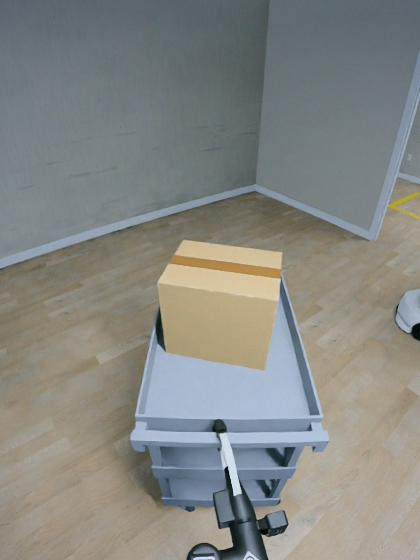

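>>> {"fn": "move", "kwargs": {"r2": {"base":{"translate_m":0.1,"strafe_m":-0.5},"pace":"slow","contact_limits":{"translate_m":0.4}}, "blocking": false, "cameras": []}}

>>> {"fn": "wait", "kwargs": {"seconds": 7, "cameras": ["r2_head_camera"]}}

>>> {"fn": "move", "kwargs": {"r2": {"base":{"rotate_rad":0.7},"pace":"slow"}, "blocking": false, "cameras": []}}

>>> {"fn": "wait", "kwargs": {"seconds": 4, "cameras": ["r2_head_camera","r1_head_right_camera"]}}

Scene clock: 212.10 s.
move: r2 moving
r1: as last shown
r1.lidar_m: 1.43 2.11 2.06 1.93 0.26 0.25 0.40 4.00 1.34 2.81 2.87 1.84
r1.motor_effort: lift_m=+20(20) arm_m=+4(4) wheel_0=-30(30) wheel_1=+31(31) wheel_2=+7(7)
r1.servo_current: wrist_yaw_rad=52(65) wrist_pitch_rad=39(46) wrist_roll_rad=46(65) gripper_m=46(46)
r1.contact_limits: strafe_m 1
r1.wrist_depth_mm: - 134 247 504 327 229 175 / - 118 134 512 332 220 176 / - 119 158 469 334 232 177 / 109 135 194 525 338 223 179 / 211 - - 535 338 224 179 / 218 1205 194 544 191 225 179 / 225 759 759 143 320 204 180
r2.base_odometry: x=-1.397 y=+0.373 heading=-1.846
r2.turned_by_wheels: +0.000
r2.turned_by_imu: +0.001
r2.base_tilt: forward=-0.6 right=+0.1
r2.lidar_m: 0.40 0.42 3.14 2.76 2.56 2.56 1.71 1.61 1.64 2.14 2.09 0.42
r2.base_status: translate_m moving; strafe_m moving
r2.joint_positions: lift_m=+0.688 arm_m=+0.000 wrist_yaw_rad=+0.150 wrist_pitch_rad=+0.003 wrist_roll_rad=+1.567 gripper_m=-0.019
r2.joint_status: not commanded
r2.measured_speeds: translate_m=+0.009 strafe_m=-0.050 rotate_rad=+0.003 lift_m=+0.000 arm_m=+0.000 wrist_yaw_rad=+0.015 wrist_pitch_rad=+0.000 wrist_roll_rad=+0.000
r2.motor_effort: lift_m=+21(21) arm_m=-4(4) wheel_0=+7(11) wheel_1=-6(10) wheel_2=-7(7)
r2.servo_current: wrist_yaw_rad=33(52) wrist_pitch_rad=39(46) wrist_roll_rad=33(59) gripper_m=72(78)
r2.contact_limits: translate_m 0.4
r2.hand_pose: x=+0.4692 y=-0.0432 z=+0.8650 quat_wxyz=(+0.707, +0.704, +0.054, +0.052) (m; r2's base frame)
r2.wrist_depth_mm: - - - 142 197 - - / - 402 397 146 205 - - / - 421 418 152 212 - - / - 462 452 159 220 820 - / - - 488 166 228 - - / - - 186 171 178 1576 - / - - - - 246 1661 469
pictures: none
No camera images: "cameras" was empty.

Scene clock: 217.93 s.
earlier move: r2 done
r1.base_odometry: x=-2.096 y=-0.504 heading=-2.440
r1.turned_by_wheels: +0.000
r1.turned_by_imu: +0.000
r1.base_tilt: forward=-1.6 right=+1.3
r1.lidar_m: 1.27 1.60 2.04 1.92 0.25 0.25 0.40 3.99 1.31 2.80 2.85 1.47
r1.base_status: not commanded
r1.joint_positions: lift_m=+0.124 arm_m=+0.000 wrist_yaw_rad=+3.196 wrist_pitch_rad=+0.002 wrist_roll_rad=+0.000 gripper_m=+0.056
r1.joint_status: not commanded
r1.measured_speeds: all 0
r1.motor_effort: lift_m=+19(20) arm_m=+4(4) wheel_0=-31(31) wheel_1=+31(32) wheel_2=+7(7)
r1.servo_current: wrist_yaw_rad=39(78) wrist_pitch_rad=39(52) wrist_roll_rad=33(72) gripper_m=46(46)
r1.contact_limits: strafe_m 1
r1.hand_pose: x=-0.1218 y=+0.0716 z=+0.3019 quat_wxyz=(-0.027, -0.001, +0.000, +1.000) (m; r1's base frame)
r1.wrist_depth_mm: - 134 246 508 327 229 175 / - 118 134 512 330 220 176 / - 119 158 469 336 233 177 / 109 135 195 525 338 222 178 / 212 - - 539 336 224 179 / 219 1205 195 544 191 226 179 / 225 759 759 143 320 204 180
r2.base_odometry: x=-1.892 y=+0.411 heading=-1.846
r2.turned_by_wheels: +0.000
r2.turned_by_imu: +0.004
r2.base_tilt: forward=-0.7 right=+0.1
r2.lidar_m: 0.28 0.28 3.39 3.23 3.03 2.22 1.52 1.41 1.46 1.92 1.80 0.50
r2.base_status: done
r2.joint_positions: lift_m=+0.688 arm_m=+0.000 wrist_yaw_rad=+0.157 wrist_pitch_rad=+0.003 wrist_roll_rad=+1.567 gripper_m=-0.019
r2.joint_status: not commanded
r2.measured_speeds: all 0
r2.motor_effort: lift_m=+21(21) arm_m=-4(4) wheel_0=+7(16) wheel_1=-6(10) wheel_2=-2(9)
r2.servo_current: wrist_yaw_rad=52(72) wrist_pitch_rad=33(52) wrist_roll_rad=39(65) gripper_m=72(78)
r2.contact_limits: translate_m 0.4
r2.hand_pose: x=+0.4694 y=-0.0413 z=+0.8650 quat_wxyz=(+0.706, +0.704, +0.056, +0.054) (m; r2's base frame)
r2.wrist_depth_mm: - - - 287 - 1708 1160 / - - - 314 343 353 357 / - - - 228 301 1708 484 / - - - 206 267 1808 - / - - 459 189 248 798 - / - 442 185 169 179 - - / - 418 410 - 214 - -
wait: 5.83 of 7 s (r2 has come to rest)
pictures: r2_head_camera
Images, in order (width x height): r2_head_camera 420x560.

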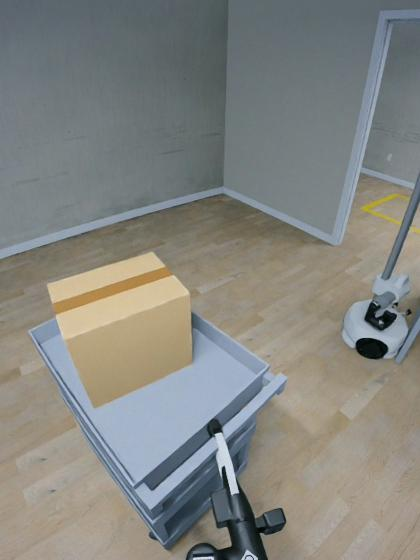

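Scene clock: 218.43 s.
move: r2 moving
r1: as last shown
r1.lidar_m: 1.28 1.61 2.04 1.93 0.29 0.25 0.40 3.99 1.33 2.81 2.85 1.44
r1.motor_effort: lift_m=+20(20) arm_m=+4(4) wheel_0=-31(31) wheel_1=+31(31) wheel_2=+7(7)
r1.servo_current: wrist_yaw_rad=46(59) wrist_pitch_rad=39(52) wrist_roll_rad=39(65) gripper_m=39(46)
r1.contact_limits: strafe_m 1
r1.wrist_depth_mm: - 134 246 504 325 226 174 / - 118 134 517 330 220 176 / - 119 157 469 336 233 177 / 109 135 193 525 336 223 178 / 212 - - 539 338 224 180 / 218 1205 194 554 191 225 179 / 225 759 759 143 320 204 179
r2.base_odometry: x=-1.893 y=+0.411 heading=-1.722
r2.turned_by_wheels: +0.124
r2.turned_by_imu: +0.118
r2.base_tilt: forward=-0.7 right=+0.1
r2.lidar_m: 0.31 0.30 3.48 3.12 3.04 1.99 1.44 1.41 1.50 2.13 1.70 0.48
r2.base_status: rotate_rad moving
r2.joint_positions: lift_m=+0.688 arm_m=+0.000 wrist_yaw_rad=+0.133 wrist_pitch_rad=+0.003 wrist_roll_rad=+1.567 gripper_m=-0.019
r2.joint_status: not commanded
r2.measured_speeds: translate_m=-0.003 strafe_m=+0.001 rotate_rad=+0.492 lift_m=+0.000 arm_m=-0.001 wrist_yaw_rad=-0.051 wrist_pitch_rad=+0.000 wrist_roll_rad=+0.000
r2.motor_effort: lift_m=+21(21) arm_m=-3(4) wheel_0=-12(15) wheel_1=-9(10) wheel_2=-20(20)
r2.servo_current: wrist_yaw_rad=98(98) wrist_pitch_rad=46(46) wrist_roll_rad=52(59) gripper_m=72(78)
r2.hand_pose: x=+0.4683 y=-0.0484 z=+0.8650 quat_wxyz=(+0.707, +0.704, +0.048, +0.046) (m; r2's base frame)
r2.wrist_depth_mm: - - - 289 - 1430 1098 / - - - 234 319 1464 430 / - - - 213 285 1708 500 / - - - 196 258 1708 - / - 455 449 182 239 831 - / - 436 186 167 180 - - / - 415 415 - 213 - -
pictures: none
No camera images: "cameras" was empty.

Scene clock: 219.90 s.
earlier move: r2 done
r1.base_odometry: x=-2.096 y=-0.504 heading=-2.440
r1.turned_by_wheels: +0.000
r1.turned_by_imu: +0.000
r1.base_tilt: forward=-1.6 right=+1.3
r1.lidar_m: 1.44 1.65 2.05 1.93 0.25 0.25 0.39 4.01 1.35 2.81 2.86 3.67
r1.base_status: not commanded
r1.joint_positions: lift_m=+0.124 arm_m=+0.000 wrist_yaw_rad=+3.196 wrist_pitch_rad=+0.002 wrist_roll_rad=+0.000 gripper_m=+0.056
r1.joint_status: not commanded
r1.measured_speeds: all 0
r1.motor_effort: lift_m=+19(20) arm_m=+4(4) wheel_0=-31(31) wheel_1=+31(32) wheel_2=+7(7)
r1.servo_current: wrist_yaw_rad=33(65) wrist_pitch_rad=39(52) wrist_roll_rad=46(78) gripper_m=39(52)
r1.contact_limits: strafe_m 1
r1.hand_pose: x=-0.1218 y=+0.0716 z=+0.3019 quat_wxyz=(-0.027, -0.001, +0.000, +1.000) (m; r1's base frame)
r1.wrist_depth_mm: - 134 246 504 325 227 174 / - 118 134 512 332 220 176 / - 119 158 469 336 232 177 / 109 135 194 525 338 223 179 / 211 - - 535 340 224 179 / 218 1205 193 544 191 225 179 / 226 759 759 143 322 204 179
r2.base_odometry: x=-1.892 y=+0.411 heading=-1.147
r2.turned_by_wheels: +0.575
r2.turned_by_imu: +0.546
r2.base_tilt: forward=-0.7 right=+0.0
r2.lidar_m: 0.42 0.48 3.12 3.05 1.90 1.47 1.42 1.54 2.19 1.67 1.74 0.40
r2.base_status: done
r2.joint_positions: lift_m=+0.688 arm_m=+0.000 wrist_yaw_rad=+0.147 wrist_pitch_rad=+0.003 wrist_roll_rad=+1.567 gripper_m=-0.019
r2.joint_status: not commanded
r2.measured_speeds: all 0
r2.motor_effort: lift_m=+21(21) arm_m=+2(4) wheel_0=-9(17) wheel_1=-5(10) wheel_2=-5(24)
r2.servo_current: wrist_yaw_rad=39(111) wrist_pitch_rad=39(46) wrist_roll_rad=39(59) gripper_m=78(78)
r2.hand_pose: x=+0.4690 y=-0.0442 z=+0.8650 quat_wxyz=(+0.707, +0.704, +0.053, +0.051) (m; r2's base frame)
r2.wrist_depth_mm: - 347 343 106 163 - - / - 377 384 117 175 - - / - 436 430 124 189 - - / - - 484 135 206 - - / - - - 151 225 1661 517 / - - 185 168 180 1499 480 / - - - - 267 1661 1182
wait: 1.47 of 4 s (r2 has come to rest)
pictures: r1_head_right_camera, r2_head_camera
Images, in order (width x height): r1_head_right_camera 420x672, r2_head_camera 420x560.

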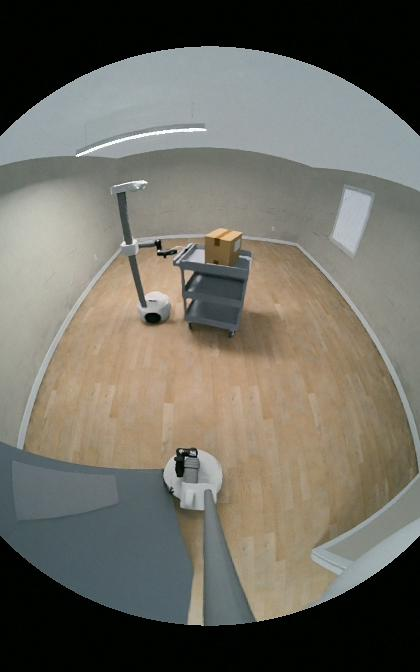

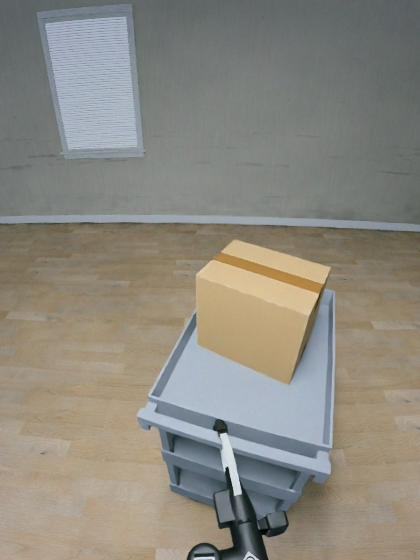

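>>> {"fn": "move", "kwargs": {"r2": {"base":{"translate_m":0.1,"strafe_m":-0.5},"pace":"slow","contact_limits":{"translate_m":0.4}}, "blocking": false, "cameras": []}}

>>> {"fn": "wait", "kwargs": {"seconds": 7, "cameras": ["r2_head_camera"]}}

>>> {"fn": "move", "kwargs": {"r2": {"base":{"rotate_rad":0.65},"pace":"slow"}, "blocking": false, "cameras": []}}

>>> {"fn": "wait", "kwargs": {"seconds": 4, "cameras": ["r2_head_camera","r1_head_right_camera"]}}

Scene clock: 230.33 s.
move: r2 moving
r1: as last shown
r1.lidar_m: 1.41 1.65 2.03 1.92 0.25 0.25 0.42 3.98 1.32 2.82 2.84 3.69
r1.servo_current: wrist_yaw_rad=33(59) wrist_pitch_rad=39(46) wrist_roll_rad=59(59) gripper_m=39(46)
r1.contact_limits: strafe_m 1
r1.wrist_depth_mm: - 134 247 504 327 227 175 / - 118 134 512 330 220 176 / - 119 158 469 332 233 177 / 109 135 195 530 336 223 178 / 211 - - 544 338 224 179 / 218 1205 193 544 190 224 179 / 225 759 750 143 319 205 179
r2.base_odometry: x=-1.903 y=+0.403 heading=-1.148
r2.turned_by_wheels: +0.000
r2.turned_by_imu: +0.000
r2.base_tilt: forward=-0.7 right=+0.0
r2.lidar_m: 0.45 0.48 3.09 3.05 1.89 1.48 1.40 1.54 2.19 1.67 1.71 0.38
r2.base_status: translate_m moving; strafe_m moving
r2.joint_positions: lift_m=+0.688 arm_m=+0.000 wrist_yaw_rad=+0.150 wrist_pitch_rad=+0.003 wrist_roll_rad=+1.567 gripper_m=-0.019
r2.joint_status: not commanded
r2.measured_speeds: translate_m=+0.009 strafe_m=-0.050 rotate_rad=+0.001 lift_m=+0.000 arm_m=+0.000 wrist_yaw_rad=+0.024 wrist_pitch_rad=+0.000 wrist_roll_rad=+0.000
r2.motor_effort: lift_m=+21(21) arm_m=-2(2) wheel_0=+9(12) wheel_1=-8(8) wheel_2=-6(7)
r2.servo_current: wrist_yaw_rad=46(65) wrist_pitch_rad=46(52) wrist_roll_rad=46(52) gripper_m=78(78)
r2.contact_limits: translate_m 0.4
r2.hand_pose: x=+0.4691 y=-0.0434 z=+0.8650 quat_wxyz=(+0.707, +0.704, +0.054, +0.052) (m; r2's base frame)
r2.wrist_depth_mm: - 345 340 103 158 - - / - 375 379 112 171 - - / - 436 427 119 186 - - / - - 484 131 202 - - / - - - 147 223 1708 517 / - - 187 164 178 1618 477 / - - - - 266 1661 1182
pictures: none
No camera images: "cameras" was empty.

Scene clock: 236.17 s.
earlier move: r2 done
r1.base_odometry: x=-2.096 y=-0.504 heading=-2.440
r1.turned_by_wheels: +0.000
r1.turned_by_imu: +0.000
r1.base_tilt: forward=-1.6 right=+1.3
r1.lidar_m: 1.11 1.15 2.04 1.92 0.25 0.25 0.40 4.01 1.35 2.81 2.86 1.35
r1.base_status: not commanded
r1.joint_positions: lift_m=+0.124 arm_m=+0.000 wrist_yaw_rad=+3.196 wrist_pitch_rad=+0.002 wrist_roll_rad=+0.000 gripper_m=+0.056
r1.joint_status: not commanded
r1.measured_speeds: all 0
r1.motor_effort: lift_m=+19(20) arm_m=+4(4) wheel_0=-31(31) wheel_1=+31(32) wheel_2=+7(7)
r1.servo_current: wrist_yaw_rad=39(78) wrist_pitch_rad=39(52) wrist_roll_rad=46(78) gripper_m=39(52)
r1.contact_limits: strafe_m 1
r1.hand_pose: x=-0.1218 y=+0.0716 z=+0.3019 quat_wxyz=(-0.027, -0.001, +0.000, +1.000) (m; r1's base frame)
r1.wrist_depth_mm: - 134 247 504 327 229 174 / - 118 134 504 332 220 176 / - 119 157 473 334 233 177 / 109 135 194 521 338 223 178 / 211 - - 535 340 224 179 / 219 1229 193 539 191 226 179 / 224 750 750 143 322 204 179
r2.base_odometry: x=-2.307 y=+0.114 heading=-1.147
r2.turned_by_wheels: +0.000
r2.turned_by_imu: +0.004
r2.base_tilt: forward=-0.7 right=+0.1
r2.lidar_m: 0.35 0.35 3.60 3.53 2.07 1.60 1.56 1.67 2.32 1.18 1.19 0.49
r2.base_status: done
r2.joint_positions: lift_m=+0.688 arm_m=+0.000 wrist_yaw_rad=+0.156 wrist_pitch_rad=+0.003 wrist_roll_rad=+1.567 gripper_m=-0.019
r2.joint_status: not commanded
r2.measured_speeds: all 0
r2.motor_effort: lift_m=+21(21) arm_m=-3(4) wheel_0=+5(21) wheel_1=-5(9) wheel_2=-1(8)
r2.servo_current: wrist_yaw_rad=52(72) wrist_pitch_rad=46(52) wrist_roll_rad=59(59) gripper_m=72(85)
r2.contact_limits: translate_m 0.4
r2.hand_pose: x=+0.4694 y=-0.0415 z=+0.8650 quat_wxyz=(+0.706, +0.704, +0.056, +0.054) (m; r2's base frame)
r2.wrist_depth_mm: - - - 214 283 1336 1098 / - - - 204 270 1708 496 / - - - 195 257 1808 - / - - 452 187 248 809 - / - 449 449 182 239 820 - / - 442 186 173 179 - - / - 442 445 - 225 - -
wait: 5.83 of 7 s (r2 has come to rest)
pictures: r2_head_camera
Images, in order (width x height): r2_head_camera 420x560.

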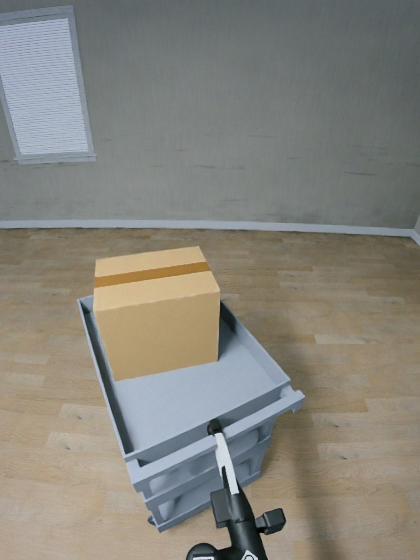

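Scene clock: 236.67 s.
move: r2 moving
r1: as last shown
r1.lidar_m: 1.12 1.17 2.04 1.92 0.27 0.25 0.42 4.02 1.33 2.81 2.83 1.33
r1.motor_effort: lift_m=+19(20) arm_m=+4(4) wheel_0=-31(31) wheel_1=+31(31) wheel_2=+7(7)
r1.servo_current: wrist_yaw_rad=46(52) wrist_pitch_rad=39(46) wrist_roll_rad=33(46) gripper_m=39(52)
r1.contact_limits: strafe_m 1
r1.wrist_depth_mm: - 134 246 508 327 228 174 / - 118 134 512 329 220 176 / - 119 158 473 336 232 177 / 109 135 194 525 336 222 178 / 211 - - 539 340 224 179 / 218 1205 193 544 190 224 179 / 226 750 750 143 320 204 179
r2.base_odometry: x=-2.307 y=+0.115 heading=-1.024
r2.turned_by_wheels: +0.124
r2.turned_by_imu: +0.119
r2.base_tilt: forward=-0.7 right=+0.1
r2.lidar_m: 0.35 0.37 3.54 3.52 1.90 1.57 1.56 1.78 2.29 1.17 2.63 0.46
r2.base_status: rotate_rad moving
r2.joint_positions: lift_m=+0.688 arm_m=+0.000 wrist_yaw_rad=+0.136 wrist_pitch_rad=+0.003 wrist_roll_rad=+1.567 gripper_m=-0.019
r2.joint_status: not commanded
r2.measured_speeds: translate_m=-0.003 strafe_m=+0.001 rotate_rad=+0.490 lift_m=+0.000 arm_m=+0.000 wrist_yaw_rad=-0.054 wrist_pitch_rad=+0.000 wrist_roll_rad=+0.000
r2.motor_effort: lift_m=+21(21) arm_m=-2(4) wheel_0=-12(14) wheel_1=-8(10) wheel_2=-21(21)
r2.servo_current: wrist_yaw_rad=91(91) wrist_pitch_rad=39(46) wrist_roll_rad=52(59) gripper_m=72(78)
r2.hand_pose: x=+0.4684 y=-0.0477 z=+0.8650 quat_wxyz=(+0.707, +0.704, +0.049, +0.047) (m; r2's base frame)
r2.wrist_depth_mm: - - - 196 262 1661 1160 / - - - 190 254 1661 508 / - - - 185 247 788 - / - 442 445 180 240 854 - / - 445 452 176 235 - - / - 449 186 172 179 - - / - 455 455 - 224 - -
pictures: none
No camera images: "cameras" was empty.

Scene clock: 238.07 s.
earlier move: r2 done
r1.base_odometry: x=-2.096 y=-0.504 heading=-2.440
r1.turned_by_wheels: +0.000
r1.turned_by_imu: +0.000
r1.base_tilt: forward=-1.6 right=+1.3
r1.lidar_m: 1.23 1.16 2.05 1.92 0.25 0.25 0.41 4.01 1.33 2.80 2.85 1.45
r1.base_status: not commanded
r1.joint_positions: lift_m=+0.124 arm_m=+0.000 wrist_yaw_rad=+3.196 wrist_pitch_rad=+0.002 wrist_roll_rad=+0.000 gripper_m=+0.056
r1.joint_status: not commanded
r1.measured_speeds: all 0
r1.motor_effort: lift_m=+19(20) arm_m=+4(4) wheel_0=-30(31) wheel_1=+31(32) wheel_2=+7(7)
r1.servo_current: wrist_yaw_rad=65(72) wrist_pitch_rad=39(52) wrist_roll_rad=39(59) gripper_m=46(52)
r1.contact_limits: strafe_m 1
r1.hand_pose: x=-0.1218 y=+0.0716 z=+0.3019 quat_wxyz=(-0.027, -0.001, +0.000, +1.000) (m; r1's base frame)
r1.wrist_depth_mm: - 134 247 508 327 229 175 / - 118 134 512 332 220 176 / - 119 158 473 334 232 177 / 109 135 193 530 338 222 178 / 212 - - 539 340 224 180 / 218 1229 194 544 191 224 180 / 225 750 759 143 322 205 179
r2.base_odometry: x=-2.307 y=+0.114 heading=-0.499
r2.turned_by_wheels: +0.525
r2.turned_by_imu: +0.507
r2.base_tilt: forward=-0.6 right=+0.1
r2.lidar_m: 0.42 3.54 3.52 1.91 1.57 1.55 1.75 2.28 1.16 2.64 3.21 0.34
r2.base_status: done
r2.joint_positions: lift_m=+0.688 arm_m=+0.000 wrist_yaw_rad=+0.146 wrist_pitch_rad=+0.003 wrist_roll_rad=+1.567 gripper_m=-0.019
r2.joint_status: not commanded
r2.measured_speeds: all 0
r2.motor_effort: lift_m=+21(21) arm_m=-4(4) wheel_0=-6(16) wheel_1=-6(10) wheel_2=-3(23)
r2.servo_current: wrist_yaw_rad=46(98) wrist_pitch_rad=46(46) wrist_roll_rad=39(59) gripper_m=65(78)
r2.hand_pose: x=+0.4690 y=-0.0446 z=+0.8650 quat_wxyz=(+0.707, +0.704, +0.053, +0.050) (m; r2's base frame)
r2.wrist_depth_mm: - 338 334 - - - - / - 384 389 - 141 - - / - 496 462 - 167 - - / - - - 102 187 549 521 / - - - 120 220 1576 477 / - - 186 147 179 1618 1182 / - - - - 347 1430 1060
wait: 1.40 of 4 s (r2 has come to rest)
pictures: r1_head_right_camera, r2_head_camera
Images, in order (width x height): r1_head_right_camera 420x672, r2_head_camera 420x560.

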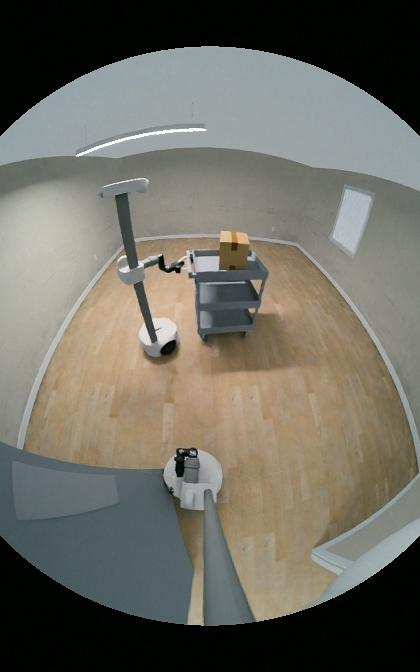

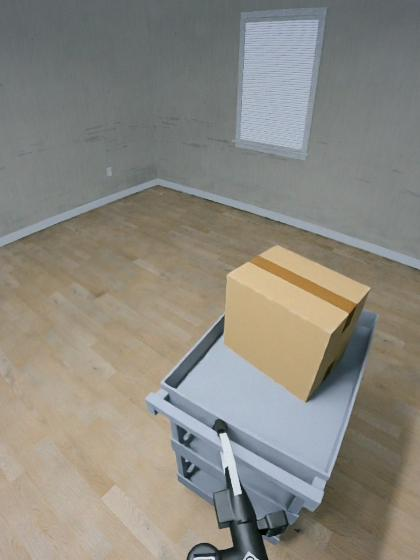

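>>> {"fn": "move", "kwargs": {"r2": {"base":{"translate_m":0,"strafe_m":-0.5},"pace":"slow","contact_limits":{"translate_m":0.4}}, "blocking": false, "cameras": []}}

>>> {"fn": "wait", "kwargs": {"seconds": 7, "cameras": ["r2_head_camera","r1_head_right_camera"]}}

Scene clock: 243.70 s.
move: r2 moving
r1: as last shown
r1.lidar_m: 1.20 1.14 2.07 1.93 0.27 0.25 0.41 3.99 1.34 2.79 2.86 1.46
r1.motor_effort: lift_m=+19(20) arm_m=+4(4) wheel_0=-30(31) wheel_1=+31(31) wheel_2=+7(7)
r1.servo_current: wrist_yaw_rad=52(65) wrist_pitch_rad=46(52) wrist_roll_rad=33(65) gripper_m=46(46)
r1.contact_limits: strafe_m 1
r1.wrist_depth_mm: - 134 246 504 325 228 174 / - 118 134 512 330 220 176 / - 119 158 473 336 232 177 / 109 135 194 530 338 223 178 / 211 - - 535 338 224 178 / 218 1205 193 549 190 224 179 / 224 750 759 143 320 204 179
r2.base_odometry: x=-2.314 y=+0.102 heading=-0.498
r2.turned_by_wheels: +0.000
r2.turned_by_imu: +0.001
r2.base_tilt: forward=-0.7 right=+0.1
r2.lidar_m: 0.45 0.53 3.52 1.94 1.57 1.56 1.78 2.28 1.15 2.60 3.18 0.35
r2.base_status: translate_m moving; strafe_m moving
r2.joint_positions: lift_m=+0.688 arm_m=+0.000 wrist_yaw_rad=+0.151 wrist_pitch_rad=+0.003 wrist_roll_rad=+1.567 gripper_m=-0.019
r2.joint_status: not commanded
r2.measured_speeds: translate_m=-0.001 strafe_m=-0.056 rotate_rad=+0.004 lift_m=+0.000 arm_m=+0.000 wrist_yaw_rad=+0.021 wrist_pitch_rad=+0.000 wrist_roll_rad=+0.000
r2.motor_effort: lift_m=+21(21) arm_m=-4(4) wheel_0=+13(13) wheel_1=-9(9) wheel_2=+0(2)
r2.servo_current: wrist_yaw_rad=46(52) wrist_pitch_rad=46(46) wrist_roll_rad=33(52) gripper_m=72(78)
r2.contact_limits: translate_m 0.4
r2.hand_pose: x=+0.4692 y=-0.0430 z=+0.8650 quat_wxyz=(+0.706, +0.704, +0.054, +0.052) (m; r2's base frame)
r2.wrist_depth_mm: - 336 330 - - - - / - 382 384 - - - - / - 496 462 - 163 - - / - - - - 183 564 512 / - - - 118 217 1576 473 / - - 186 144 178 1618 1160 / - - - - 349 1537 1078
pictures: none
No camera images: "cameras" was empty.

Scene clock: 249.33 s.
earlier move: r2 done
r1.base_odometry: x=-2.096 y=-0.504 heading=-2.440
r1.turned_by_wheels: +0.000
r1.turned_by_imu: +0.000
r1.base_tilt: forward=-1.6 right=+1.3
r1.lidar_m: 0.70 0.76 2.07 1.93 0.25 0.25 0.41 3.98 1.32 2.81 2.85 1.10
r1.base_status: not commanded
r1.joint_positions: lift_m=+0.124 arm_m=+0.000 wrist_yaw_rad=+3.196 wrist_pitch_rad=+0.002 wrist_roll_rad=+0.000 gripper_m=+0.056
r1.joint_status: not commanded
r1.measured_speeds: all 0
r1.motor_effort: lift_m=+20(20) arm_m=+4(4) wheel_0=-30(31) wheel_1=+31(32) wheel_2=+7(7)
r1.servo_current: wrist_yaw_rad=65(78) wrist_pitch_rad=46(52) wrist_roll_rad=46(72) gripper_m=39(52)
r1.contact_limits: strafe_m 1
r1.hand_pose: x=-0.1218 y=+0.0716 z=+0.3019 quat_wxyz=(-0.027, -0.001, +0.000, +1.000) (m; r1's base frame)
r1.wrist_depth_mm: - 134 246 504 325 227 174 / - 118 134 517 332 220 176 / - 119 158 473 336 232 177 / 109 135 194 521 336 223 178 / 211 - - 535 340 224 179 / 219 1229 193 544 191 224 178 / 225 750 759 143 320 204 179
r2.base_odometry: x=-2.546 y=-0.325 heading=-0.498
r2.turned_by_wheels: +0.000
r2.turned_by_imu: +0.004
r2.base_tilt: forward=-0.7 right=+0.0
r2.lidar_m: 0.38 0.41 3.90 2.32 1.92 1.89 2.13 0.78 0.73 2.16 2.88 0.45
r2.base_status: done
r2.joint_positions: lift_m=+0.688 arm_m=+0.000 wrist_yaw_rad=+0.156 wrist_pitch_rad=+0.003 wrist_roll_rad=+1.567 gripper_m=-0.019
r2.joint_status: not commanded
r2.measured_speeds: all 0
r2.motor_effort: lift_m=+21(21) arm_m=-4(4) wheel_0=+5(17) wheel_1=-4(9) wheel_2=+0(2)
r2.servo_current: wrist_yaw_rad=46(65) wrist_pitch_rad=46(52) wrist_roll_rad=59(65) gripper_m=72(85)
r2.contact_limits: translate_m 0.4
r2.hand_pose: x=+0.4694 y=-0.0415 z=+0.8650 quat_wxyz=(+0.706, +0.704, +0.056, +0.054) (m; r2's base frame)
r2.wrist_depth_mm: - - - 169 228 1618 1138 / - - - 170 230 798 - / - 433 430 171 230 831 - / - 445 442 230 232 831 - / - 466 459 172 235 854 - / - - 186 173 179 - - / - - 492 - 236 1661 -
wait: 5.63 of 7 s (r2 has come to rest)
pictures: r1_head_right_camera, r2_head_camera
Images, in order (width x height): r1_head_right_camera 420x672, r2_head_camera 420x560.

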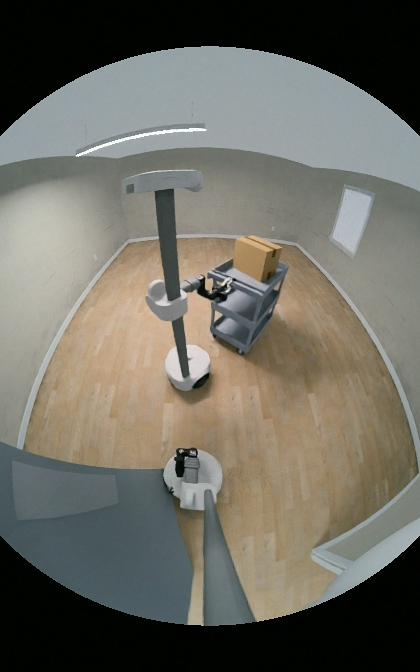

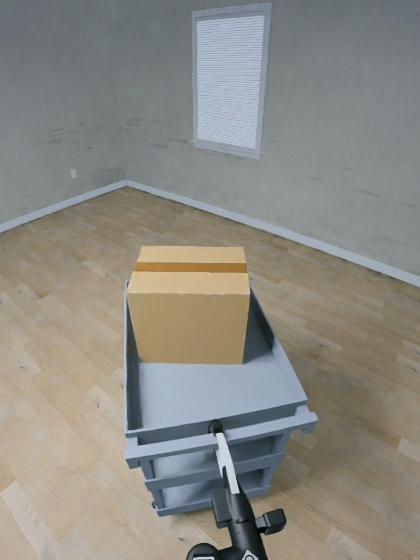

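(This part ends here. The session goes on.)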